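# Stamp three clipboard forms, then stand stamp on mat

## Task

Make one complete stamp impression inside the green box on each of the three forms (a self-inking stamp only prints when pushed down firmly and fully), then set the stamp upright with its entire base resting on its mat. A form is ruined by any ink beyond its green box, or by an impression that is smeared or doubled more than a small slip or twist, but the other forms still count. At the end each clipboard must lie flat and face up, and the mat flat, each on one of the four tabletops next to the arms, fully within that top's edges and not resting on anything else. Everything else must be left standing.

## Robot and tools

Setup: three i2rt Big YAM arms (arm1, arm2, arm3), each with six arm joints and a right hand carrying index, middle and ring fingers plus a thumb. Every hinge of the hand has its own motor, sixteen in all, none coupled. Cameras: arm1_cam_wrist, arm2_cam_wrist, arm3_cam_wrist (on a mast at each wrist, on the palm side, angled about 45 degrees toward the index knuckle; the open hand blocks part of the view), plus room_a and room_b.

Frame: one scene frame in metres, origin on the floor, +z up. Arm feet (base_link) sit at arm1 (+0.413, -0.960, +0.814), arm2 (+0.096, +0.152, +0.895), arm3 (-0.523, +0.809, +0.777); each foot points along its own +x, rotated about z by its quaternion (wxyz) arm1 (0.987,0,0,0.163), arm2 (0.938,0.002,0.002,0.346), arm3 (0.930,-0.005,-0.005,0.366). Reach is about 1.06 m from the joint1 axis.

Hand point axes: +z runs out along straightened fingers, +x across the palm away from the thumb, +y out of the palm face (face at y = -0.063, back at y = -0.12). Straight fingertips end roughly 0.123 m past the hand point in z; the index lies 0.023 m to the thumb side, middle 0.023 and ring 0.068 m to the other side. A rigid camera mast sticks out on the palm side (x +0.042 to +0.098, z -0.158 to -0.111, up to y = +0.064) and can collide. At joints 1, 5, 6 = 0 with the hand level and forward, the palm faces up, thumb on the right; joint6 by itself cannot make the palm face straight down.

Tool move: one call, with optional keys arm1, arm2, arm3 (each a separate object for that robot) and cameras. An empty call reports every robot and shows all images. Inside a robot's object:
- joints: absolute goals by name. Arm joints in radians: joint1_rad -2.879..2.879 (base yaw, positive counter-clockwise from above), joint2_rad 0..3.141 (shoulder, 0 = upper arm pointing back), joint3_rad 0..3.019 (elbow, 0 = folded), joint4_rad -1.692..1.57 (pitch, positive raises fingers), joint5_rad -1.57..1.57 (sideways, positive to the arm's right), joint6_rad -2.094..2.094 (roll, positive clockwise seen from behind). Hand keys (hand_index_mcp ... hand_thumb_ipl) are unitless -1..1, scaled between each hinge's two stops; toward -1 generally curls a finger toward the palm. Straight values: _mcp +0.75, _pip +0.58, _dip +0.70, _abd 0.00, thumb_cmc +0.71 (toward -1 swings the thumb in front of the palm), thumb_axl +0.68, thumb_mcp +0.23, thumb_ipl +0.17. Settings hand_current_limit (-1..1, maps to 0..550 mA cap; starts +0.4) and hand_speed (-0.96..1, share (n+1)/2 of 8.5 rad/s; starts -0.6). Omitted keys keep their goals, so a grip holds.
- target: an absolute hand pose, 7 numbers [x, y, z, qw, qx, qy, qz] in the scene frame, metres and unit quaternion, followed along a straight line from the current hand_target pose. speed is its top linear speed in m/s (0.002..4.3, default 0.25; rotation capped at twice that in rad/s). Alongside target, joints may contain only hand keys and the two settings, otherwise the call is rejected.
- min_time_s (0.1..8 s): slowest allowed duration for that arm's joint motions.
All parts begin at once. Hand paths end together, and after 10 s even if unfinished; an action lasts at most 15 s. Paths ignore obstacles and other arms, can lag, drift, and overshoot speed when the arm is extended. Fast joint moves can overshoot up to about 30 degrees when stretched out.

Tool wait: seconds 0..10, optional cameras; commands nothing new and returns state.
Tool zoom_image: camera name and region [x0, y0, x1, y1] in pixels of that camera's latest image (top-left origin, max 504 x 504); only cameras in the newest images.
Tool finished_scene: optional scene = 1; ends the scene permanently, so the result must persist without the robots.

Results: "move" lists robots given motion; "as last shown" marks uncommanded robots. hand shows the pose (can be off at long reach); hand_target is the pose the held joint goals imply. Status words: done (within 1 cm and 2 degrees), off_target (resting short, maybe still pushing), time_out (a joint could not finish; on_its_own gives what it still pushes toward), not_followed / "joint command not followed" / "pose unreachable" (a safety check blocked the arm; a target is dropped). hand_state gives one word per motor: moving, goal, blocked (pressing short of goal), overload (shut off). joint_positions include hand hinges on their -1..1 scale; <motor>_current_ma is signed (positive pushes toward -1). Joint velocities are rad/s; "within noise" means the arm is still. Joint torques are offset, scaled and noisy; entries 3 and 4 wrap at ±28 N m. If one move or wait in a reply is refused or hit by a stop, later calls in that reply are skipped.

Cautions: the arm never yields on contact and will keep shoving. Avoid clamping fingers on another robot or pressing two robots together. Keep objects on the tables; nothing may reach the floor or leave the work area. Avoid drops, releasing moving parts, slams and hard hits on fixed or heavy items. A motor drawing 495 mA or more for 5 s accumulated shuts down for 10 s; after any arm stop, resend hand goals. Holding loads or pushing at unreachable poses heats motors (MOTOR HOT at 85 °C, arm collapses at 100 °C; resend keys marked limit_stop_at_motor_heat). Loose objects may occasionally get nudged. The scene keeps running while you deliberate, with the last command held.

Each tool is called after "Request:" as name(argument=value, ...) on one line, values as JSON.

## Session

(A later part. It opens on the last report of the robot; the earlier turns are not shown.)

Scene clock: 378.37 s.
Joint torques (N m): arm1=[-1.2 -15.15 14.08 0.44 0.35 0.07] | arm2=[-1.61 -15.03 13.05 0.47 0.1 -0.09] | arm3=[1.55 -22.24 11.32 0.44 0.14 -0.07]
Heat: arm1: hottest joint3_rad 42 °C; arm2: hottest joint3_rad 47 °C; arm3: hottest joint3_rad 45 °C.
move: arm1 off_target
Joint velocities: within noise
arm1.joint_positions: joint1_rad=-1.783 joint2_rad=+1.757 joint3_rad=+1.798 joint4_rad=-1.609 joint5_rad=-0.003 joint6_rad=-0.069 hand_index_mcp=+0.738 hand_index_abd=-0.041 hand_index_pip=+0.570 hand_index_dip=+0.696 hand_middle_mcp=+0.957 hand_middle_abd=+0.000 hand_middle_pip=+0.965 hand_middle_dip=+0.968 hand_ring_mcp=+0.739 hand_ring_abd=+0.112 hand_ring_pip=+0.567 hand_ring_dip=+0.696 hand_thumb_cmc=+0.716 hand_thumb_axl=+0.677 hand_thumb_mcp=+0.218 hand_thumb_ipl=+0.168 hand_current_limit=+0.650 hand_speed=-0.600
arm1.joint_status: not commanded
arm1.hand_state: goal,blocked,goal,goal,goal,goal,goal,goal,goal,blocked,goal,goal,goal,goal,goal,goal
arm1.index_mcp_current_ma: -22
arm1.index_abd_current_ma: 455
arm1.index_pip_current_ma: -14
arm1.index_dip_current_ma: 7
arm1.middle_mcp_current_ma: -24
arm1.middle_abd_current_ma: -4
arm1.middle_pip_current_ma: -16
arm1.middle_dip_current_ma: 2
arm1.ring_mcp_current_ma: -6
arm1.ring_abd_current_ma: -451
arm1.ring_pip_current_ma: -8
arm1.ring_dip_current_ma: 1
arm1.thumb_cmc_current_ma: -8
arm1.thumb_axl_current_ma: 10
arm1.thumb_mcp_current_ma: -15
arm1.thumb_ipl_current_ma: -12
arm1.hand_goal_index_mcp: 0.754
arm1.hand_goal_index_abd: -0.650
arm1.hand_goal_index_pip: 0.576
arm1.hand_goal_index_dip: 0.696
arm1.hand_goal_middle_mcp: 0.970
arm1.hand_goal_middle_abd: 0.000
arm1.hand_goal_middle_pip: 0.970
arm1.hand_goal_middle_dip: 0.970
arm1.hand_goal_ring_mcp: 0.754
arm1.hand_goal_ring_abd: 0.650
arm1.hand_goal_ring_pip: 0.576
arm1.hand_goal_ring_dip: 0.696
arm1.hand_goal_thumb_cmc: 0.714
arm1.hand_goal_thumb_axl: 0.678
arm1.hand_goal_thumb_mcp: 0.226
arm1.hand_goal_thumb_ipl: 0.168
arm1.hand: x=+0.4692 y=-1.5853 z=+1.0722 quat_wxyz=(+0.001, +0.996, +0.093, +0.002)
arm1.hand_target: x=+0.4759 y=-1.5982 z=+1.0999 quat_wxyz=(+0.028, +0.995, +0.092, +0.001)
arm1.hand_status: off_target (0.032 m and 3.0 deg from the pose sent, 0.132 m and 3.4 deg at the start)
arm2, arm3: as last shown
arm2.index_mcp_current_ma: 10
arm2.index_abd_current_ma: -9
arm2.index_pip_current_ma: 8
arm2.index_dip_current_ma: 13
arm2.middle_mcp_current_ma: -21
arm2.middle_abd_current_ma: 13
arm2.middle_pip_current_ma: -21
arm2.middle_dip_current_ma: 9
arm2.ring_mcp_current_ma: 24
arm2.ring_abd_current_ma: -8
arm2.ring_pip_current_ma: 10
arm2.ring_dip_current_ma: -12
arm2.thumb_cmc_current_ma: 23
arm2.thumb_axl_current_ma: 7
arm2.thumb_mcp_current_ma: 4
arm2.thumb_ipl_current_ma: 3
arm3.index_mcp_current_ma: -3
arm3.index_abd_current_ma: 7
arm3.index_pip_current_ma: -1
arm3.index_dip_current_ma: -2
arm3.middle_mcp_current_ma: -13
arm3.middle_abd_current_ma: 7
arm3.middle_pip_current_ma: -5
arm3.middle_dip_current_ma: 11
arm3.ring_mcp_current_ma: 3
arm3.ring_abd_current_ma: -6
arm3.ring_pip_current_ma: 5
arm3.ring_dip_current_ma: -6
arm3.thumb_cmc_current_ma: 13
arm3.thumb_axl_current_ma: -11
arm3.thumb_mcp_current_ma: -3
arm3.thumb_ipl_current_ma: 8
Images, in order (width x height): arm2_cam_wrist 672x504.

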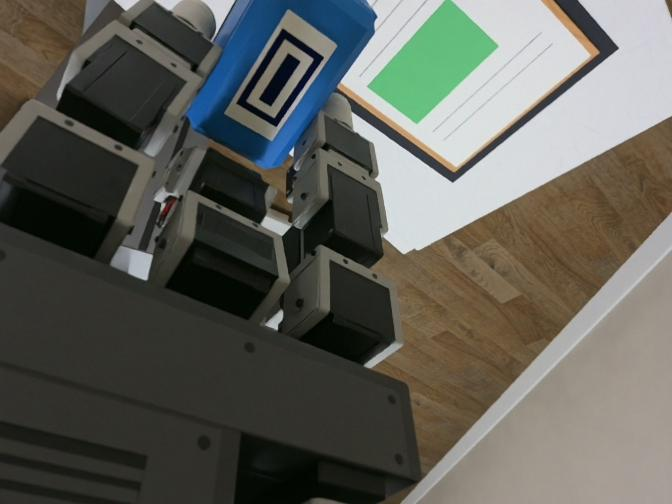

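Request:
move(arm1={"target":[0.3290,-1.6275,1.075,0.0269,0.9962,0.0872,-0.0056],"speed":0.08}, cameras=["arm2_cam_wrist"])

Request:
zoom_image(camera="arm2_cam_wrist", region=[200, 0, 560, 260])

Scene clock: 381.73 s.
Joint torques (N m): arm1=[-2.84 -16.32 14.06 0.9 0.19 -0.12] | arm2=[-1.55 -15.03 13.05 0.46 0.1 -0.09] | arm3=[1.49 -22.36 11.26 0.44 0.16 -0.08]
Heat: arm1: hottest joint3_rad 43 °C; arm2: hottest joint3_rad 48 °C; arm3: hottest joint3_rad 45 °C.
move: arm1 off_target
Joint velocities: within noise
arm1.joint_positions: joint1_rad=-2.020 joint2_rad=+1.833 joint3_rad=+1.840 joint4_rad=-1.586 joint5_rad=+0.000 joint6_rad=-0.295 hand_index_mcp=+0.738 hand_index_abd=-0.041 hand_index_pip=+0.569 hand_index_dip=+0.696 hand_middle_mcp=+0.957 hand_middle_abd=+0.000 hand_middle_pip=+0.965 hand_middle_dip=+0.968 hand_ring_mcp=+0.739 hand_ring_abd=+0.112 hand_ring_pip=+0.566 hand_ring_dip=+0.696 hand_thumb_cmc=+0.716 hand_thumb_axl=+0.677 hand_thumb_mcp=+0.218 hand_thumb_ipl=+0.168 hand_current_limit=+0.650 hand_speed=-0.600
arm1.joint_status: not commanded
arm1.hand_state: goal,blocked,goal,goal,goal,goal,goal,goal,goal,blocked,goal,goal,goal,goal,goal,goal
arm1.index_mcp_current_ma: -23
arm1.index_abd_current_ma: 452
arm1.index_pip_current_ma: -13
arm1.index_dip_current_ma: 5
arm1.middle_mcp_current_ma: -22
arm1.middle_abd_current_ma: 0
arm1.middle_pip_current_ma: -14
arm1.middle_dip_current_ma: -3
arm1.ring_mcp_current_ma: -13
arm1.ring_abd_current_ma: -451
arm1.ring_pip_current_ma: -12
arm1.ring_dip_current_ma: 4
arm1.thumb_cmc_current_ma: -7
arm1.thumb_axl_current_ma: 10
arm1.thumb_mcp_current_ma: -22
arm1.thumb_ipl_current_ma: -10
arm1.hand_goal_index_mcp: 0.754
arm1.hand_goal_index_abd: -0.650
arm1.hand_goal_index_pip: 0.576
arm1.hand_goal_index_dip: 0.696
arm1.hand_goal_middle_mcp: 0.970
arm1.hand_goal_middle_abd: 0.000
arm1.hand_goal_middle_pip: 0.970
arm1.hand_goal_middle_dip: 0.970
arm1.hand_goal_ring_mcp: 0.754
arm1.hand_goal_ring_abd: 0.650
arm1.hand_goal_ring_pip: 0.576
arm1.hand_goal_ring_dip: 0.696
arm1.hand_goal_thumb_cmc: 0.714
arm1.hand_goal_thumb_axl: 0.678
arm1.hand_goal_thumb_mcp: 0.226
arm1.hand_goal_thumb_ipl: 0.168
arm1.hand: x=+0.3364 y=-1.6089 z=+1.0467 quat_wxyz=(-0.005, +0.996, +0.087, +0.001)
arm1.hand_target: x=+0.3291 y=-1.6254 z=+1.0752 quat_wxyz=(+0.027, +0.996, +0.087, -0.006)
arm1.hand_status: off_target (0.035 m and 3.7 deg from the pose sent, 0.146 m and 3.1 deg at the start)
arm2.joint_positions: joint1_rad=-0.297 joint2_rad=+1.646 joint3_rad=+1.447 joint4_rad=-1.379 joint5_rad=-0.004 joint6_rad=+0.010 hand_index_mcp=+0.758 hand_index_abd=-0.021 hand_index_pip=+0.579 hand_index_dip=+0.695 hand_middle_mcp=+0.956 hand_middle_abd=-0.004 hand_middle_pip=+0.961 hand_middle_dip=+0.965 hand_ring_mcp=+0.759 hand_ring_abd=+0.012 hand_ring_pip=+0.573 hand_ring_dip=+0.687 hand_thumb_cmc=+0.727 hand_thumb_axl=+0.677 hand_thumb_mcp=+0.214 hand_thumb_ipl=+0.168 hand_current_limit=+0.400 hand_speed=-0.600
arm2.joint_status: not commanded
arm2.hand_state: goal,blocked,goal,goal,goal,goal,goal,goal,goal,goal,goal,goal,goal,goal,goal,goal
arm2.index_mcp_current_ma: 4
arm2.index_abd_current_ma: -33
arm2.index_pip_current_ma: -12
arm2.index_dip_current_ma: 0
arm2.middle_mcp_current_ma: -10
arm2.middle_abd_current_ma: 3
arm2.middle_pip_current_ma: -26
arm2.middle_dip_current_ma: -3
arm2.ring_mcp_current_ma: 21
arm2.ring_abd_current_ma: 6
arm2.ring_pip_current_ma: 6
arm2.ring_dip_current_ma: -11
arm2.thumb_cmc_current_ma: 26
arm2.thumb_axl_current_ma: 4
arm2.thumb_mcp_current_ma: -22
arm2.thumb_ipl_current_ma: -24
arm2.hand_goal_index_mcp: 0.754
arm2.hand_goal_index_abd: 0.000
arm2.hand_goal_index_pip: 0.576
arm2.hand_goal_index_dip: 0.696
arm2.hand_goal_middle_mcp: 0.970
arm2.hand_goal_middle_abd: 0.000
arm2.hand_goal_middle_pip: 0.970
arm2.hand_goal_middle_dip: 0.970
arm2.hand_goal_ring_mcp: 0.754
arm2.hand_goal_ring_abd: 0.000
arm2.hand_goal_ring_pip: 0.576
arm2.hand_goal_ring_dip: 0.696
arm2.hand_goal_thumb_cmc: 0.714
arm2.hand_goal_thumb_axl: 0.678
arm2.hand_goal_thumb_mcp: 0.226
arm2.hand_goal_thumb_ipl: 0.168
arm2.hand: x=+0.6339 y=+0.3596 z=+1.0719 quat_wxyz=(-0.007, +0.553, +0.833, -0.002)
arm2.hand_target: x=+0.6459 y=+0.3624 z=+1.0996 quat_wxyz=(+0.008, +0.553, +0.833, +0.019)
arm2.hand_status: not commanded
arm3.joint_positions: joint1_rad=+0.904 joint2_rad=+2.229 joint3_rad=+2.433 joint4_rad=-1.685 joint5_rad=+0.008 joint6_rad=+1.581 hand_index_mcp=+0.748 hand_index_abd=+0.003 hand_index_pip=+0.571 hand_index_dip=+0.701 hand_middle_mcp=+0.960 hand_middle_abd=+0.000 hand_middle_pip=+0.966 hand_middle_dip=+0.968 hand_ring_mcp=+0.748 hand_ring_abd=+0.007 hand_ring_pip=+0.570 hand_ring_dip=+0.698 hand_thumb_cmc=+0.719 hand_thumb_axl=+0.677 hand_thumb_mcp=+0.221 hand_thumb_ipl=+0.168 hand_current_limit=+0.400 hand_speed=-0.600
arm3.joint_status: not commanded
arm3.hand_state: goal,goal,goal,goal,goal,goal,goal,goal,goal,goal,goal,goal,goal,goal,goal,goal
arm3.index_mcp_current_ma: -4
arm3.index_abd_current_ma: 4
arm3.index_pip_current_ma: 3
arm3.index_dip_current_ma: -2
arm3.middle_mcp_current_ma: -9
arm3.middle_abd_current_ma: 6
arm3.middle_pip_current_ma: -6
arm3.middle_dip_current_ma: 13
arm3.ring_mcp_current_ma: 6
arm3.ring_abd_current_ma: -8
arm3.ring_pip_current_ma: 1
arm3.ring_dip_current_ma: -9
arm3.thumb_cmc_current_ma: 11
arm3.thumb_axl_current_ma: -11
arm3.thumb_mcp_current_ma: -6
arm3.thumb_ipl_current_ma: 8
arm3.hand_goal_index_mcp: 0.754
arm3.hand_goal_index_abd: 0.000
arm3.hand_goal_index_pip: 0.576
arm3.hand_goal_index_dip: 0.696
arm3.hand_goal_middle_mcp: 0.970
arm3.hand_goal_middle_abd: 0.000
arm3.hand_goal_middle_pip: 0.970
arm3.hand_goal_middle_dip: 0.970
arm3.hand_goal_ring_mcp: 0.754
arm3.hand_goal_ring_abd: 0.000
arm3.hand_goal_ring_pip: 0.576
arm3.hand_goal_ring_dip: 0.696
arm3.hand_goal_thumb_cmc: 0.714
arm3.hand_goal_thumb_axl: 0.678
arm3.hand_goal_thumb_mcp: 0.226
arm3.hand_goal_thumb_ipl: 0.168
arm3.hand: x=-0.4964 y=+1.4951 z=+0.9914 quat_wxyz=(-0.024, +0.680, +0.732, +0.036)
arm3.hand_target: x=-0.4940 y=+1.4990 z=+1.0070 quat_wxyz=(-0.033, +0.679, +0.732, +0.046)
arm3.hand_status: not commanded
Images, in order (width x height): arm2_cam_wrist 672x504.

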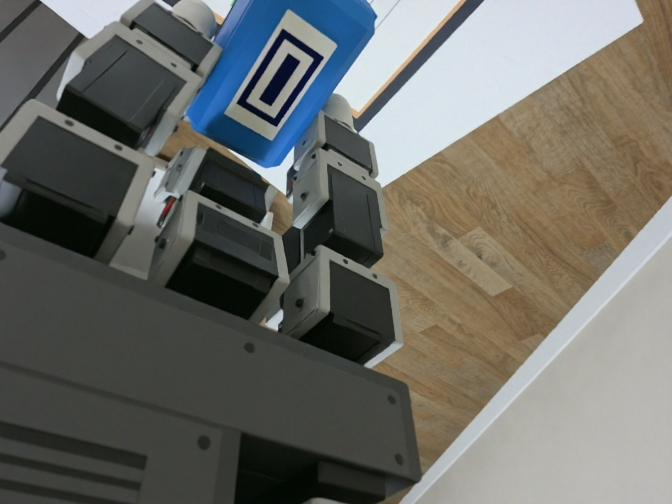

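Scaled by 1.400.

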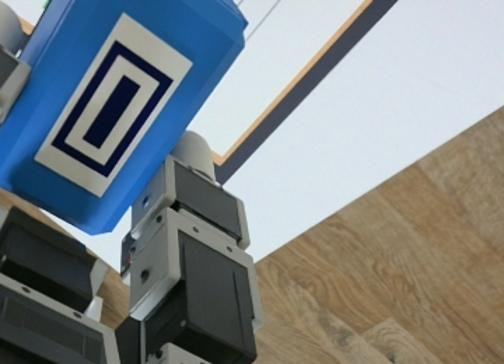

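Request:
move(arm1={"target":[0.3285,-1.632,1.025,0.0269,0.9962,0.0872,-0.0056],"speed":0.05}, cameras=["arm2_cam_wrist"])

Request:
zoom_image(camera="arm2_cam_wrist", region=[200, 0, 560, 260])

Scene clock: 383.50 s.
Joint torques (N m): arm1=[-2.9 -17.14 9.28 1.14 0.16 -0.1] | arm2=[-1.61 -15.03 13.04 0.47 0.1 -0.08] | arm3=[1.55 -22.12 11.25 0.44 0.15 -0.08]
Heat: arm1: hottest joint3_rad 43 °C; arm2: hottest joint3_rad 48 °C; arm3: hottest joint3_rad 45 °C.
move: arm1 done
Joint velocities: within noise
arm1.joint_positions: joint1_rad=-2.020 joint2_rad=+1.856 joint3_rad=+1.800 joint4_rad=-1.469 joint5_rad=+0.000 joint6_rad=-0.295 hand_index_mcp=+0.742 hand_index_abd=-0.041 hand_index_pip=+0.574 hand_index_dip=+0.696 hand_middle_mcp=+0.957 hand_middle_abd=+0.000 hand_middle_pip=+0.965 hand_middle_dip=+0.968 hand_ring_mcp=+0.741 hand_ring_abd=+0.112 hand_ring_pip=+0.575 hand_ring_dip=+0.696 hand_thumb_cmc=+0.716 hand_thumb_axl=+0.677 hand_thumb_mcp=+0.218 hand_thumb_ipl=+0.168 hand_current_limit=+0.650 hand_speed=-0.600
arm1.joint_status: not commanded
arm1.hand_state: goal,blocked,goal,goal,goal,goal,goal,goal,goal,blocked,goal,goal,goal,goal,goal,goal
arm1.index_mcp_current_ma: -16
arm1.index_abd_current_ma: 456
arm1.index_pip_current_ma: -11
arm1.index_dip_current_ma: 3
arm1.middle_mcp_current_ma: -24
arm1.middle_abd_current_ma: 2
arm1.middle_pip_current_ma: -12
arm1.middle_dip_current_ma: -1
arm1.ring_mcp_current_ma: -6
arm1.ring_abd_current_ma: -455
arm1.ring_pip_current_ma: -2
arm1.ring_dip_current_ma: 1
arm1.thumb_cmc_current_ma: -9
arm1.thumb_axl_current_ma: 9
arm1.thumb_mcp_current_ma: -14
arm1.thumb_ipl_current_ma: -14
arm1.hand_goal_index_mcp: 0.754
arm1.hand_goal_index_abd: -0.650
arm1.hand_goal_index_pip: 0.576
arm1.hand_goal_index_dip: 0.696
arm1.hand_goal_middle_mcp: 0.970
arm1.hand_goal_middle_abd: 0.000
arm1.hand_goal_middle_pip: 0.970
arm1.hand_goal_middle_dip: 0.970
arm1.hand_goal_ring_mcp: 0.754
arm1.hand_goal_ring_abd: 0.650
arm1.hand_goal_ring_pip: 0.576
arm1.hand_goal_ring_dip: 0.696
arm1.hand_goal_thumb_cmc: 0.714
arm1.hand_goal_thumb_axl: 0.678
arm1.hand_goal_thumb_mcp: 0.226
arm1.hand_goal_thumb_ipl: 0.168
arm1.hand: x=+0.3340 y=-1.6295 z=+1.0238 quat_wxyz=(+0.022, +0.996, +0.087, -0.005)
arm1.hand_target: x=+0.3284 y=-1.6319 z=+1.0251 quat_wxyz=(+0.027, +0.996, +0.087, -0.006)
arm1.hand_status: done (0.006 m and 0.6 deg from the pose sent, 0.033 m and 3.7 deg at the start)
arm2, arm3: as last shown
arm2.index_mcp_current_ma: 9
arm2.index_abd_current_ma: -14
arm2.index_pip_current_ma: -9
arm2.index_dip_current_ma: 3
arm2.middle_mcp_current_ma: -23
arm2.middle_abd_current_ma: -4
arm2.middle_pip_current_ma: -21
arm2.middle_dip_current_ma: 10
arm2.ring_mcp_current_ma: 23
arm2.ring_abd_current_ma: -15
arm2.ring_pip_current_ma: 4
arm2.ring_dip_current_ma: 1
arm2.thumb_cmc_current_ma: 8
arm2.thumb_axl_current_ma: -19
arm2.thumb_mcp_current_ma: -7
arm2.thumb_ipl_current_ma: -9
arm3.index_mcp_current_ma: -2
arm3.index_abd_current_ma: 7
arm3.index_pip_current_ma: 2
arm3.index_dip_current_ma: -3
arm3.middle_mcp_current_ma: -11
arm3.middle_abd_current_ma: 5
arm3.middle_pip_current_ma: -1
arm3.middle_dip_current_ma: 14
arm3.ring_mcp_current_ma: 7
arm3.ring_pip_current_ma: 2
arm3.ring_dip_current_ma: -5
arm3.thumb_cmc_current_ma: 8
arm3.thumb_axl_current_ma: -9
arm3.thumb_mcp_current_ma: -2
Images, in order (width x height): arm2_cam_wrist 672x504.

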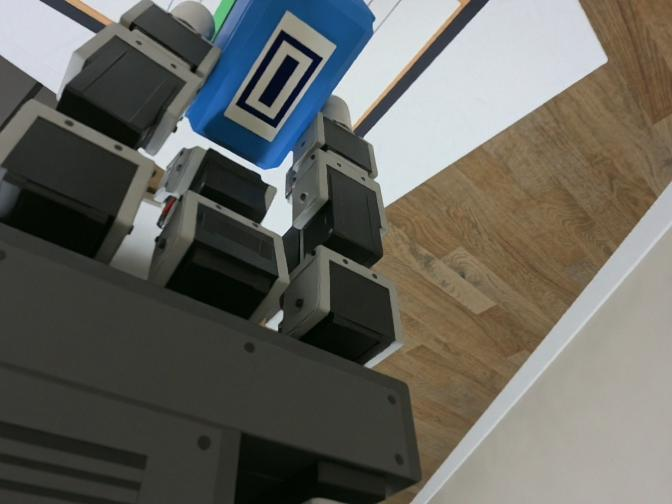

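Scaled by 1.400.

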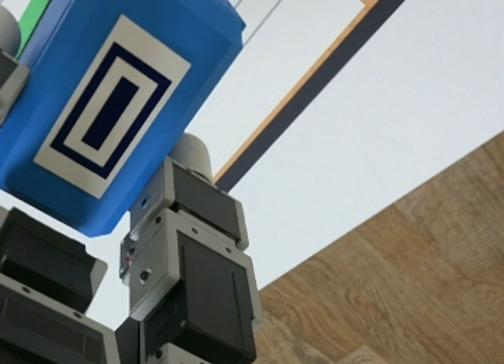

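Request:
move(arm1={"target":[0.3300,-1.6175,0.995,0.0050,0.9962,0.0872,-0.0010],"speed":0.04}, cameras=["arm2_cam_wrist"])

Request:
zoom_image(camera="arm2_cam_wrist", region=[160, 0, 520, 260])

Scene clock: 385.07 s.
Joint torques (N m): arm1=[-2.78 -17.2 8.94 1.01 0.18 -0.1] | arm2=[-1.61 -15.03 13.05 0.46 0.1 -0.09] | arm3=[1.61 -22.07 11.26 0.49 0.14 -0.07]
Heat: arm1: hottest joint3_rad 43 °C; arm2: hottest joint3_rad 48 °C; arm3: hottest joint3_rad 45 °C.
move: arm1 done
Joint velocities: within noise
arm1.joint_positions: joint1_rad=-2.020 joint2_rad=+1.856 joint3_rad=+1.729 joint4_rad=-1.443 joint5_rad=+0.000 joint6_rad=-0.295 hand_index_mcp=+0.742 hand_index_abd=-0.041 hand_index_pip=+0.574 hand_index_dip=+0.696 hand_middle_mcp=+0.957 hand_middle_abd=+0.000 hand_middle_pip=+0.965 hand_middle_dip=+0.968 hand_ring_mcp=+0.741 hand_ring_abd=+0.112 hand_ring_pip=+0.574 hand_ring_dip=+0.696 hand_thumb_cmc=+0.716 hand_thumb_axl=+0.677 hand_thumb_mcp=+0.218 hand_thumb_ipl=+0.168 hand_current_limit=+0.650 hand_speed=-0.600
arm1.joint_status: not commanded
arm1.hand_state: goal,blocked,goal,goal,goal,goal,goal,goal,goal,blocked,goal,goal,goal,goal,goal,goal
arm1.index_mcp_current_ma: -10
arm1.index_abd_current_ma: 456
arm1.index_pip_current_ma: -9
arm1.index_dip_current_ma: 5
arm1.middle_mcp_current_ma: -24
arm1.middle_abd_current_ma: 0
arm1.middle_pip_current_ma: -10
arm1.middle_dip_current_ma: -1
arm1.ring_mcp_current_ma: -8
arm1.ring_abd_current_ma: -455
arm1.ring_pip_current_ma: -1
arm1.ring_dip_current_ma: 4
arm1.thumb_cmc_current_ma: -5
arm1.thumb_axl_current_ma: 7
arm1.thumb_mcp_current_ma: -20
arm1.thumb_ipl_current_ma: -3
arm1.hand_goal_index_mcp: 0.754
arm1.hand_goal_index_abd: -0.650
arm1.hand_goal_index_pip: 0.576
arm1.hand_goal_index_dip: 0.696
arm1.hand_goal_middle_mcp: 0.970
arm1.hand_goal_middle_abd: 0.000
arm1.hand_goal_middle_pip: 0.970
arm1.hand_goal_middle_dip: 0.970
arm1.hand_goal_ring_mcp: 0.754
arm1.hand_goal_ring_abd: 0.650
arm1.hand_goal_ring_pip: 0.576
arm1.hand_goal_ring_dip: 0.696
arm1.hand_goal_thumb_cmc: 0.714
arm1.hand_goal_thumb_axl: 0.678
arm1.hand_goal_thumb_mcp: 0.226
arm1.hand_goal_thumb_ipl: 0.168
arm1.hand: x=+0.3356 y=-1.6159 z=+0.9926 quat_wxyz=(+0.000, +0.996, +0.087, +0.000)
arm1.hand_target: x=+0.3299 y=-1.6175 z=+0.9952 quat_wxyz=(+0.005, +0.996, +0.087, -0.001)
arm1.hand_status: done (0.006 m and 0.6 deg from the pose sent, 0.031 m and 2.0 deg at the start)
arm2, arm3: as last shown
arm2.index_mcp_current_ma: 2
arm2.index_abd_current_ma: -25
arm2.index_pip_current_ma: 2
arm2.index_dip_current_ma: -4
arm2.middle_mcp_current_ma: -6
arm2.middle_abd_current_ma: 2
arm2.middle_pip_current_ma: -20
arm2.middle_dip_current_ma: -5
arm2.ring_mcp_current_ma: 9
arm2.ring_abd_current_ma: 2
arm2.ring_pip_current_ma: 6
arm2.ring_dip_current_ma: 8
arm2.thumb_cmc_current_ma: 29
arm2.thumb_axl_current_ma: 2
arm2.thumb_mcp_current_ma: -15
arm2.thumb_ipl_current_ma: -16
arm3.index_mcp_current_ma: 0
arm3.index_abd_current_ma: 9
arm3.index_pip_current_ma: -5
arm3.index_dip_current_ma: -6
arm3.middle_mcp_current_ma: -13
arm3.middle_abd_current_ma: 6
arm3.middle_pip_current_ma: -6
arm3.middle_dip_current_ma: 9
arm3.ring_mcp_current_ma: 5
arm3.ring_abd_current_ma: -7
arm3.ring_pip_current_ma: 1
arm3.ring_dip_current_ma: -6
arm3.thumb_cmc_current_ma: 9
arm3.thumb_axl_current_ma: -7
arm3.thumb_mcp_current_ma: -4
arm3.thumb_ipl_current_ma: 11
Images, in order (width x height): arm2_cam_wrist 672x504.

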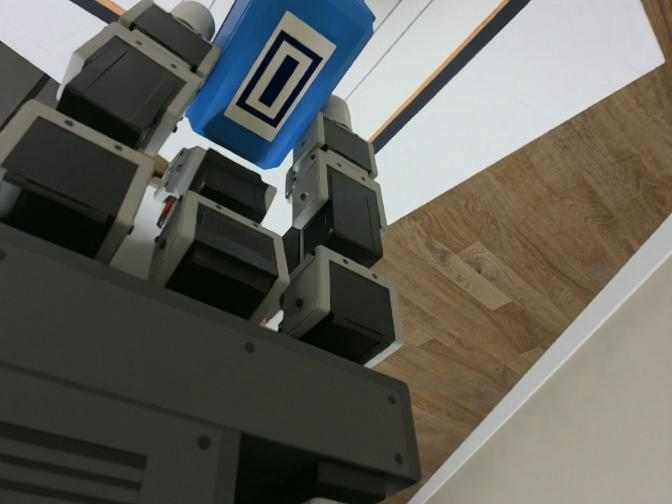

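Scaled by 1.400.

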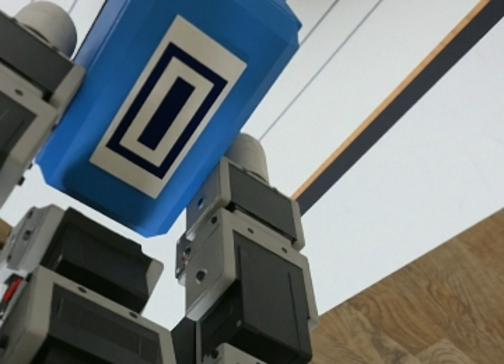

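Request:
move(arm1={"target":[0.3300,-1.6170,0.979,0.0050,0.9962,0.0872,-0.0010],"speed":0.04}, cameras=["arm2_cam_wrist","room_b","room_a"])

Request:
zoom_image(camera="room_b", region=[70, 320, 150, 400])

Request:
zoom_image(camera="arm2_cam_wrist", region=[160, 0, 520, 260])

Scene clock: 386.63 s.
Joint torques (N m): arm1=[-2.73 -16.79 8.85 0.99 0.18 -0.11] | arm2=[-1.61 -15.03 13.04 0.46 0.09 -0.09] | arm3=[1.44 -22.12 11.28 0.49 0.15 -0.07]
Heat: arm1: hottest joint3_rad 43 °C; arm2: hottest joint3_rad 48 °C; arm3: hottest joint3_rad 45 °C.
move: arm1 done
Joint velocities: within noise
arm1.joint_positions: joint1_rad=-2.020 joint2_rad=+1.856 joint3_rad=+1.694 joint4_rad=-1.403 joint5_rad=+0.000 joint6_rad=-0.295 hand_index_mcp=+0.742 hand_index_abd=-0.041 hand_index_pip=+0.570 hand_index_dip=+0.696 hand_middle_mcp=+0.957 hand_middle_abd=+0.000 hand_middle_pip=+0.965 hand_middle_dip=+0.968 hand_ring_mcp=+0.741 hand_ring_abd=+0.112 hand_ring_pip=+0.571 hand_ring_dip=+0.696 hand_thumb_cmc=+0.716 hand_thumb_axl=+0.677 hand_thumb_mcp=+0.218 hand_thumb_ipl=+0.168 hand_current_limit=+0.650 hand_speed=-0.600
arm1.joint_status: not commanded
arm1.hand_state: goal,blocked,goal,goal,goal,goal,goal,goal,goal,blocked,goal,goal,goal,goal,goal,goal
arm1.index_mcp_current_ma: -15
arm1.index_abd_current_ma: 454
arm1.index_pip_current_ma: -15
arm1.index_dip_current_ma: 2
arm1.middle_mcp_current_ma: -21
arm1.middle_abd_current_ma: 2
arm1.middle_pip_current_ma: -11
arm1.middle_dip_current_ma: -7
arm1.ring_mcp_current_ma: -5
arm1.ring_abd_current_ma: -458
arm1.ring_pip_current_ma: -7
arm1.ring_dip_current_ma: 2
arm1.thumb_cmc_current_ma: -9
arm1.thumb_axl_current_ma: 7
arm1.thumb_mcp_current_ma: -21
arm1.thumb_ipl_current_ma: -7
arm1.hand_goal_index_mcp: 0.754
arm1.hand_goal_index_abd: -0.650
arm1.hand_goal_index_pip: 0.576
arm1.hand_goal_index_dip: 0.696
arm1.hand_goal_middle_mcp: 0.970
arm1.hand_goal_middle_abd: 0.000
arm1.hand_goal_middle_pip: 0.970
arm1.hand_goal_middle_dip: 0.970
arm1.hand_goal_ring_mcp: 0.754
arm1.hand_goal_ring_abd: 0.650
arm1.hand_goal_ring_pip: 0.576
arm1.hand_goal_ring_dip: 0.696
arm1.hand_goal_thumb_cmc: 0.714
arm1.hand_goal_thumb_axl: 0.678
arm1.hand_goal_thumb_mcp: 0.226
arm1.hand_goal_thumb_ipl: 0.168
arm1.hand: x=+0.3357 y=-1.6153 z=+0.9800 quat_wxyz=(+0.002, +0.996, +0.087, -0.001)
arm1.hand_target: x=+0.3299 y=-1.6170 z=+0.9791 quat_wxyz=(+0.005, +0.996, +0.087, -0.001)
arm1.hand_status: done (0.006 m and 0.3 deg from the pose sent, 0.015 m and 0.6 deg at the start)
arm2, arm3: as last shown
arm2.index_mcp_current_ma: 5
arm2.index_abd_current_ma: -12
arm2.index_pip_current_ma: 1
arm2.index_dip_current_ma: 12
arm2.middle_mcp_current_ma: -18
arm2.middle_abd_current_ma: 5
arm2.middle_pip_current_ma: -26
arm2.middle_dip_current_ma: -4
arm2.ring_mcp_current_ma: -1
arm2.ring_abd_current_ma: -1
arm2.ring_pip_current_ma: -2
arm2.ring_dip_current_ma: 4
arm2.thumb_cmc_current_ma: 21
arm2.thumb_axl_current_ma: -18
arm2.thumb_mcp_current_ma: -17
arm2.thumb_ipl_current_ma: 5
arm3.index_mcp_current_ma: -4
arm3.index_abd_current_ma: 6
arm3.index_pip_current_ma: -2
arm3.index_dip_current_ma: -5
arm3.middle_mcp_current_ma: -12
arm3.middle_abd_current_ma: 10
arm3.middle_pip_current_ma: -7
arm3.middle_dip_current_ma: 11
arm3.ring_mcp_current_ma: 4
arm3.ring_abd_current_ma: -5
arm3.ring_pip_current_ma: 5
arm3.ring_dip_current_ma: -9
arm3.thumb_cmc_current_ma: 10
arm3.thumb_axl_current_ma: -9
pictures: arm2_cam_wrist, room_a, room_b
Images, in order (width x height): arm2_cam_wrist 672x504, room_a 672x504, room_b 672x504.

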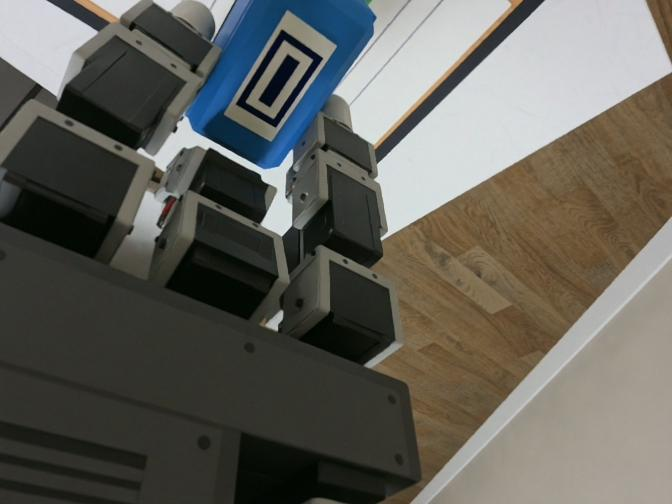

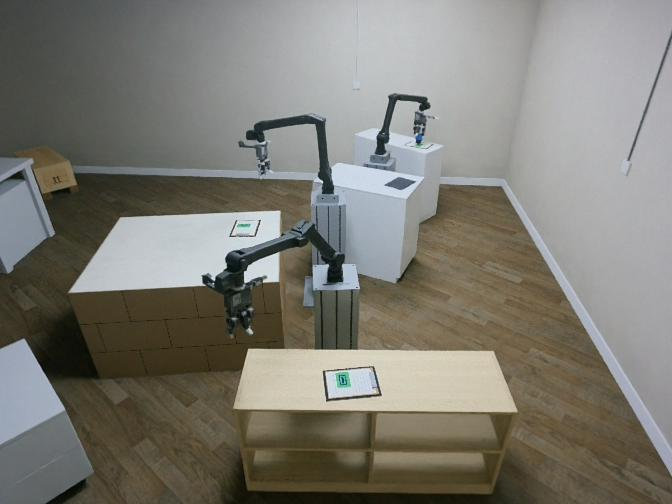

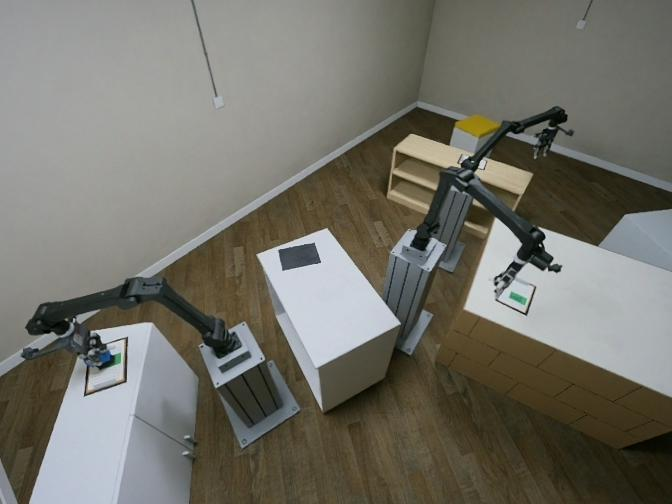

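Scaled by 6.300.

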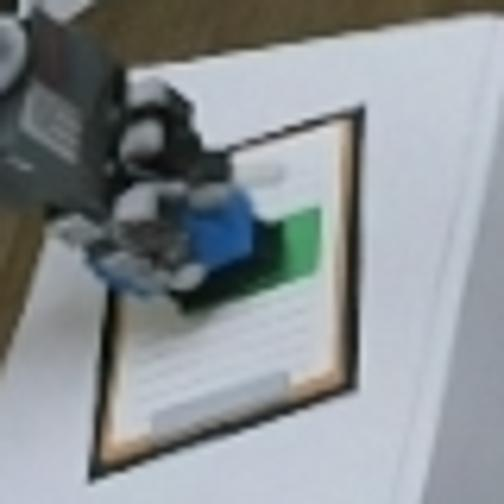

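Scaled by 1.400.

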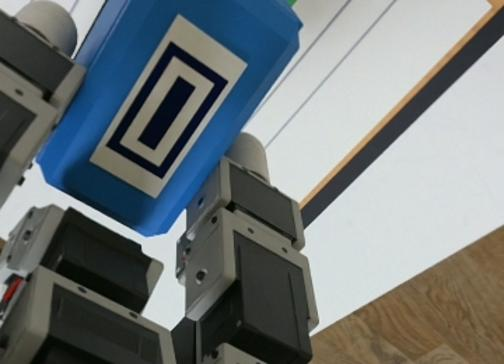

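Request:
zoom_image(camera="arm2_cam_wrist", region=[330, 0, 530, 150])

Scaled by 2.520.

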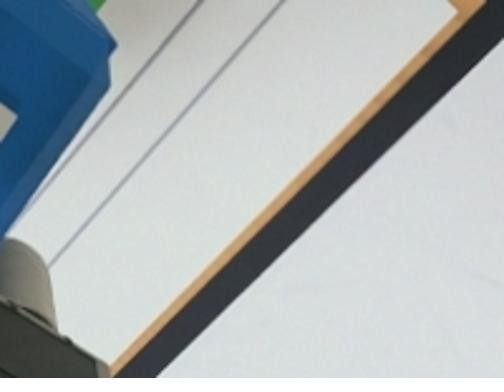

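Request:
zoom_image(camera="arm2_cam_wrist", region=[340, 0, 400, 45])

Scaled by 8.400.

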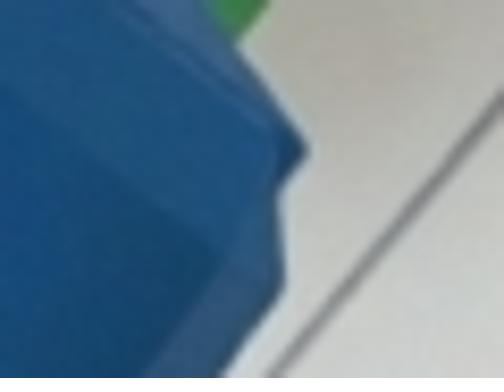

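Request:
move(arm1={"target":[0.3290,-1.6170,0.967,0.0050,0.9962,0.0872,-0.0010],"speed":0.03}, cameras=["arm2_cam_wrist","room_b"])

Request:
zoom_image(camera="room_b", region=[80, 330, 136, 386])

Request:
zoom_image(camera="arm2_cam_wrist", region=[330, 0, 530, 150])

Scene clock: 388.50 s.
Joint torques (N m): arm1=[-2.9 -16.44 8.75 1.11 0.18 -0.11] | arm2=[-1.61 -15.03 13.05 0.46 0.09 -0.09] | arm3=[1.49 -22.18 11.28 0.44 0.14 -0.07]
Heat: arm1: hottest joint3_rad 43 °C; arm2: hottest joint3_rad 48 °C; arm3: hottest joint3_rad 45 °C.
move: arm1 done
Joint velocities: within noise
arm1.joint_positions: joint1_rad=-2.020 joint2_rad=+1.859 joint3_rad=+1.672 joint4_rad=-1.376 joint5_rad=+0.000 joint6_rad=-0.297 hand_index_mcp=+0.743 hand_index_abd=-0.041 hand_index_pip=+0.571 hand_index_dip=+0.696 hand_middle_mcp=+0.957 hand_middle_abd=+0.000 hand_middle_pip=+0.965 hand_middle_dip=+0.968 hand_ring_mcp=+0.742 hand_ring_abd=+0.112 hand_ring_pip=+0.573 hand_ring_dip=+0.693 hand_thumb_cmc=+0.716 hand_thumb_axl=+0.677 hand_thumb_mcp=+0.218 hand_thumb_ipl=+0.168 hand_current_limit=+0.650 hand_speed=-0.600
arm1.joint_status: not commanded
arm1.hand_state: goal,blocked,goal,goal,goal,goal,goal,goal,goal,blocked,goal,goal,goal,goal,goal,goal
arm1.index_mcp_current_ma: -19
arm1.index_abd_current_ma: 453
arm1.index_pip_current_ma: -11
arm1.index_dip_current_ma: 2
arm1.middle_mcp_current_ma: -21
arm1.middle_abd_current_ma: -1
arm1.middle_pip_current_ma: -10
arm1.middle_dip_current_ma: -4
arm1.ring_mcp_current_ma: -3
arm1.ring_abd_current_ma: -454
arm1.ring_pip_current_ma: -7
arm1.ring_dip_current_ma: -4
arm1.thumb_cmc_current_ma: -9
arm1.thumb_axl_current_ma: 9
arm1.thumb_mcp_current_ma: -23
arm1.thumb_ipl_current_ma: -14
arm1.hand_goal_index_mcp: 0.754
arm1.hand_goal_index_abd: -0.650
arm1.hand_goal_index_pip: 0.576
arm1.hand_goal_index_dip: 0.696
arm1.hand_goal_middle_mcp: 0.970
arm1.hand_goal_middle_abd: 0.000
arm1.hand_goal_middle_pip: 0.970
arm1.hand_goal_middle_dip: 0.970
arm1.hand_goal_ring_mcp: 0.754
arm1.hand_goal_ring_abd: 0.650
arm1.hand_goal_ring_pip: 0.576
arm1.hand_goal_ring_dip: 0.696
arm1.hand_goal_thumb_cmc: 0.714
arm1.hand_goal_thumb_axl: 0.678
arm1.hand_goal_thumb_mcp: 0.226
arm1.hand_goal_thumb_ipl: 0.168
arm1.hand: x=+0.3359 y=-1.6152 z=+0.9699 quat_wxyz=(+0.003, +0.996, +0.088, -0.001)
arm1.hand_target: x=+0.3290 y=-1.6169 z=+0.9670 quat_wxyz=(+0.005, +0.996, +0.087, -0.001)
arm1.hand_status: done (0.008 m and 0.2 deg from the pose sent, 0.015 m and 0.3 deg at the start)
arm2, arm3: as last shown
arm2.index_mcp_current_ma: 3
arm2.index_abd_current_ma: -26
arm2.index_pip_current_ma: -12
arm2.index_dip_current_ma: 8
arm2.middle_mcp_current_ma: -4
arm2.middle_abd_current_ma: 16
arm2.middle_pip_current_ma: -15
arm2.middle_dip_current_ma: 14
arm2.ring_mcp_current_ma: 1
arm2.ring_abd_current_ma: -7
arm2.ring_pip_current_ma: 14
arm2.ring_dip_current_ma: -4
arm2.thumb_cmc_current_ma: 13
arm2.thumb_axl_current_ma: -12
arm2.thumb_mcp_current_ma: 11
arm2.thumb_ipl_current_ma: -20
arm3.index_pip_current_ma: -3
arm3.index_dip_current_ma: -4
arm3.middle_mcp_current_ma: -13
arm3.middle_abd_current_ma: 5
arm3.middle_pip_current_ma: -5
arm3.middle_dip_current_ma: 10
arm3.ring_mcp_current_ma: 3
arm3.ring_abd_current_ma: -10
arm3.ring_pip_current_ma: 1
arm3.ring_dip_current_ma: -5
arm3.thumb_cmc_current_ma: 7
arm3.thumb_axl_current_ma: -11
arm3.thumb_mcp_current_ma: -1
arm3.thumb_ipl_current_ma: 6
Images, in order (width x height): arm2_cam_wrist 672x504, room_b 672x504.

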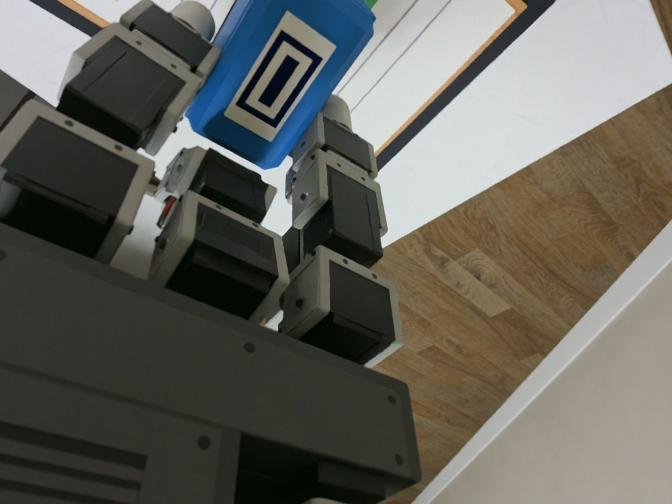

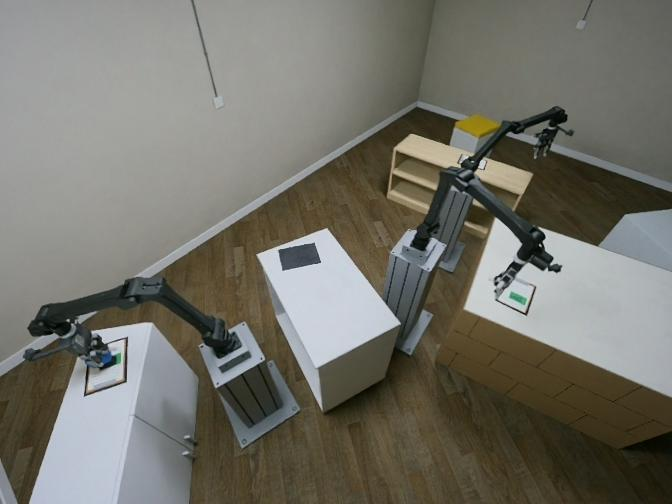

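Scaled by 9.000.

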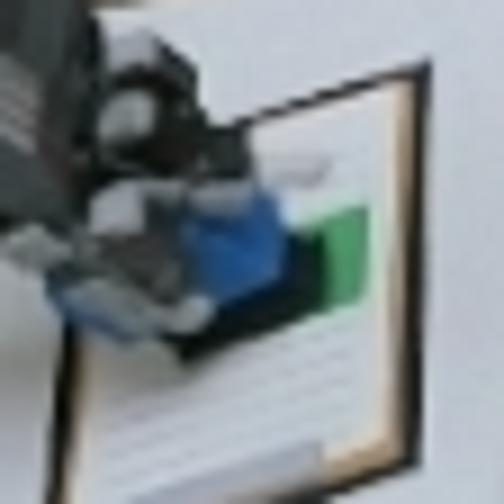

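Scaled by 2.520.

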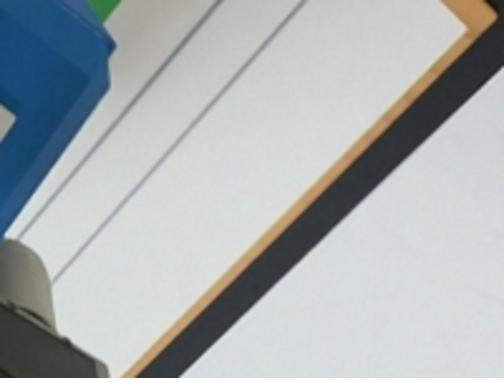

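Request:
move(arm1={"target":[0.3290,-1.6160,0.955,0.0020,0.9962,0.0872,-0.0010],"speed":0.03}, cameras=["arm2_cam_wrist","room_b"])

Request:
zoom_image(camera="room_b", region=[80, 330, 136, 386])

Request:
zoom_image(camera="arm2_cam_wrist", region=[330, 0, 530, 150])

Scene clock: 389.77 s.
Joint torques (N m): arm1=[-2.96 -15.62 8.38 1.36 0.24 -0.11] | arm2=[-1.61 -15.03 13.05 0.46 0.09 -0.09] | arm3=[1.49 -22.3 11.29 0.46 0.15 -0.06]
Heat: arm1: hottest joint3_rad 43 °C; arm2: hottest joint3_rad 48 °C; arm3: hottest joint3_rad 45 °C.
move: arm1 off_target
Joint velocities: within noise
arm1.joint_positions: joint1_rad=-2.020 joint2_rad=+1.859 joint3_rad=+1.656 joint4_rad=-1.363 joint5_rad=+0.000 joint6_rad=-0.298 hand_index_mcp=+0.770 hand_index_abd=-0.043 hand_index_pip=+0.581 hand_index_dip=+0.696 hand_middle_mcp=+0.957 hand_middle_abd=+0.000 hand_middle_pip=+0.965 hand_middle_dip=+0.968 hand_ring_mcp=+0.773 hand_ring_abd=+0.113 hand_ring_pip=+0.583 hand_ring_dip=+0.696 hand_thumb_cmc=+0.716 hand_thumb_axl=+0.677 hand_thumb_mcp=+0.218 hand_thumb_ipl=+0.168 hand_current_limit=+0.650 hand_speed=-0.600
arm1.joint_status: not commanded
arm1.hand_state: goal,blocked,goal,goal,goal,goal,goal,goal,goal,blocked,goal,goal,goal,goal,goal,goal
arm1.index_mcp_current_ma: 16
arm1.index_abd_current_ma: 457
arm1.index_pip_current_ma: 0
arm1.index_dip_current_ma: 2
arm1.middle_mcp_current_ma: -28
arm1.middle_abd_current_ma: 1
arm1.middle_pip_current_ma: -12
arm1.middle_dip_current_ma: 1
arm1.ring_mcp_current_ma: 35
arm1.ring_abd_current_ma: -454
arm1.ring_pip_current_ma: 6
arm1.ring_dip_current_ma: -2
arm1.thumb_cmc_current_ma: -6
arm1.thumb_axl_current_ma: 10
arm1.thumb_mcp_current_ma: -24
arm1.thumb_ipl_current_ma: -5
arm1.hand_goal_index_mcp: 0.754
arm1.hand_goal_index_abd: -0.650
arm1.hand_goal_index_pip: 0.576
arm1.hand_goal_index_dip: 0.696
arm1.hand_goal_middle_mcp: 0.970
arm1.hand_goal_middle_abd: 0.000
arm1.hand_goal_middle_pip: 0.970
arm1.hand_goal_middle_dip: 0.970
arm1.hand_goal_ring_mcp: 0.754
arm1.hand_goal_ring_abd: 0.650
arm1.hand_goal_ring_pip: 0.576
arm1.hand_goal_ring_dip: 0.696
arm1.hand_goal_thumb_cmc: 0.714
arm1.hand_goal_thumb_axl: 0.678
arm1.hand_goal_thumb_mcp: 0.226
arm1.hand_goal_thumb_ipl: 0.168
arm1.hand: x=+0.3361 y=-1.6136 z=+0.9640 quat_wxyz=(+0.002, +0.996, +0.088, -0.001)
arm1.hand_target: x=+0.3290 y=-1.6158 z=+0.9550 quat_wxyz=(+0.002, +0.996, +0.087, -0.001)
arm1.hand_status: off_target (0.012 m and 0.1 deg from the pose sent, 0.017 m and 0.1 deg at the start)
arm2, arm3: as last shown
arm2.index_mcp_current_ma: -4
arm2.index_abd_current_ma: -21
arm2.index_pip_current_ma: -3
arm2.index_dip_current_ma: -7
arm2.middle_mcp_current_ma: -22
arm2.middle_abd_current_ma: 0
arm2.middle_pip_current_ma: -3
arm2.middle_dip_current_ma: 0
arm2.ring_mcp_current_ma: 6
arm2.ring_abd_current_ma: 2
arm2.ring_pip_current_ma: 5
arm2.ring_dip_current_ma: -25
arm2.thumb_cmc_current_ma: 10
arm2.thumb_axl_current_ma: -2
arm2.thumb_mcp_current_ma: -4
arm2.thumb_ipl_current_ma: 2
arm3.index_mcp_current_ma: -3
arm3.index_abd_current_ma: 7
arm3.index_pip_current_ma: -1
arm3.index_dip_current_ma: -6
arm3.middle_mcp_current_ma: -14
arm3.middle_abd_current_ma: 8
arm3.middle_dip_current_ma: 5
arm3.ring_mcp_current_ma: 5
arm3.ring_abd_current_ma: -6
arm3.ring_pip_current_ma: 2
arm3.thumb_axl_current_ma: -7
arm3.thumb_ipl_current_ma: 12
Images, in order (width x height): arm2_cam_wrist 672x504, room_b 672x504.

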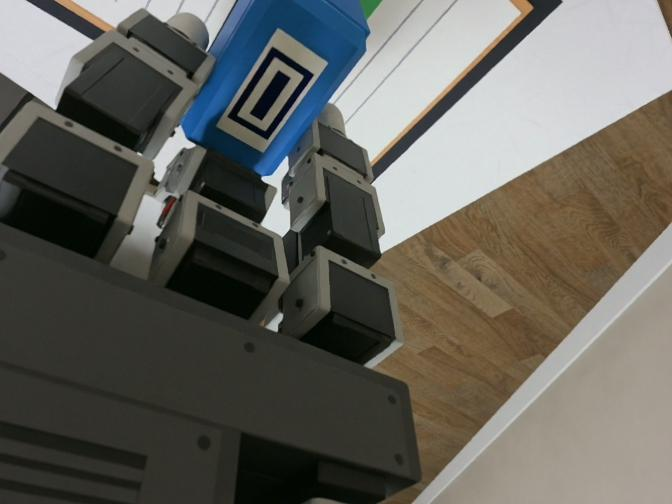

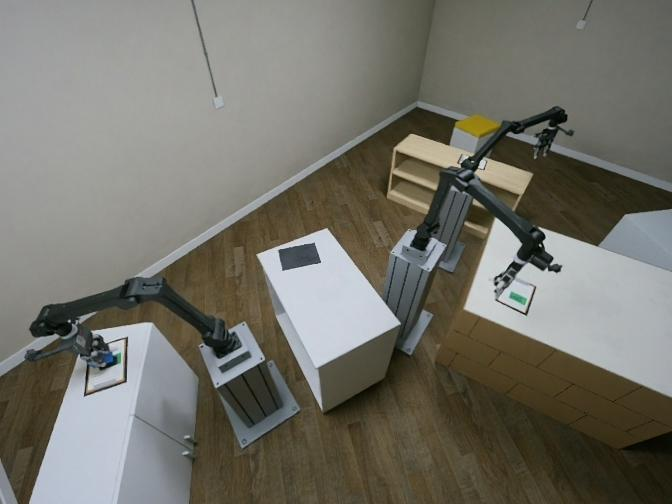

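Scaled by 9.000.

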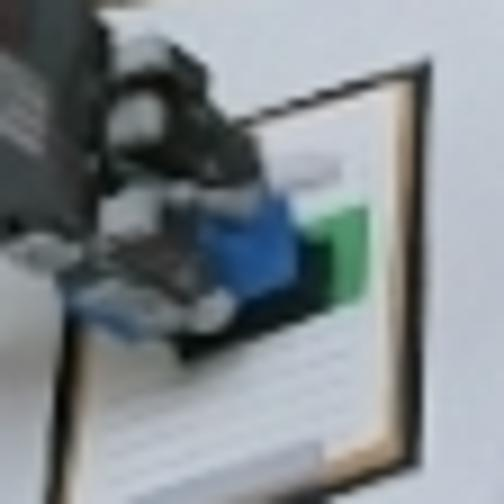

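Scaled by 2.520.

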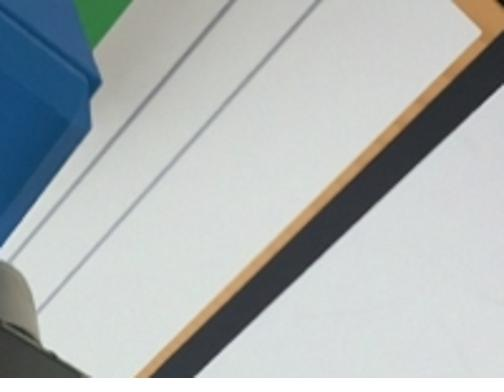

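Request:
zoom_image(camera="room_b", region=[92, 340, 132, 380])

Request:
zoom_image(camera="arm2_cam_wrist", region=[200, 0, 420, 180])

Scaled by 12.600.

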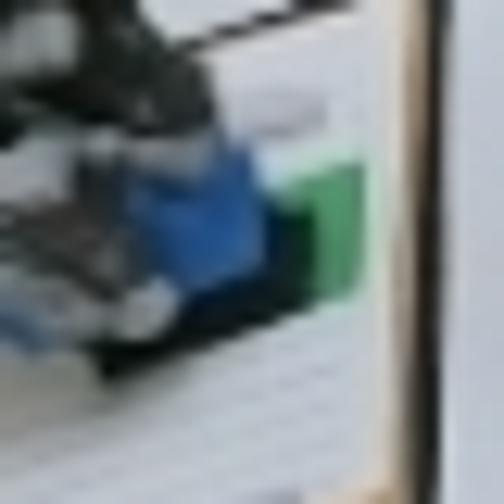

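Scaled by 2.291.

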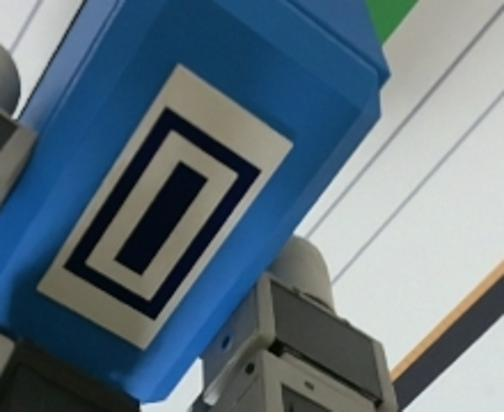

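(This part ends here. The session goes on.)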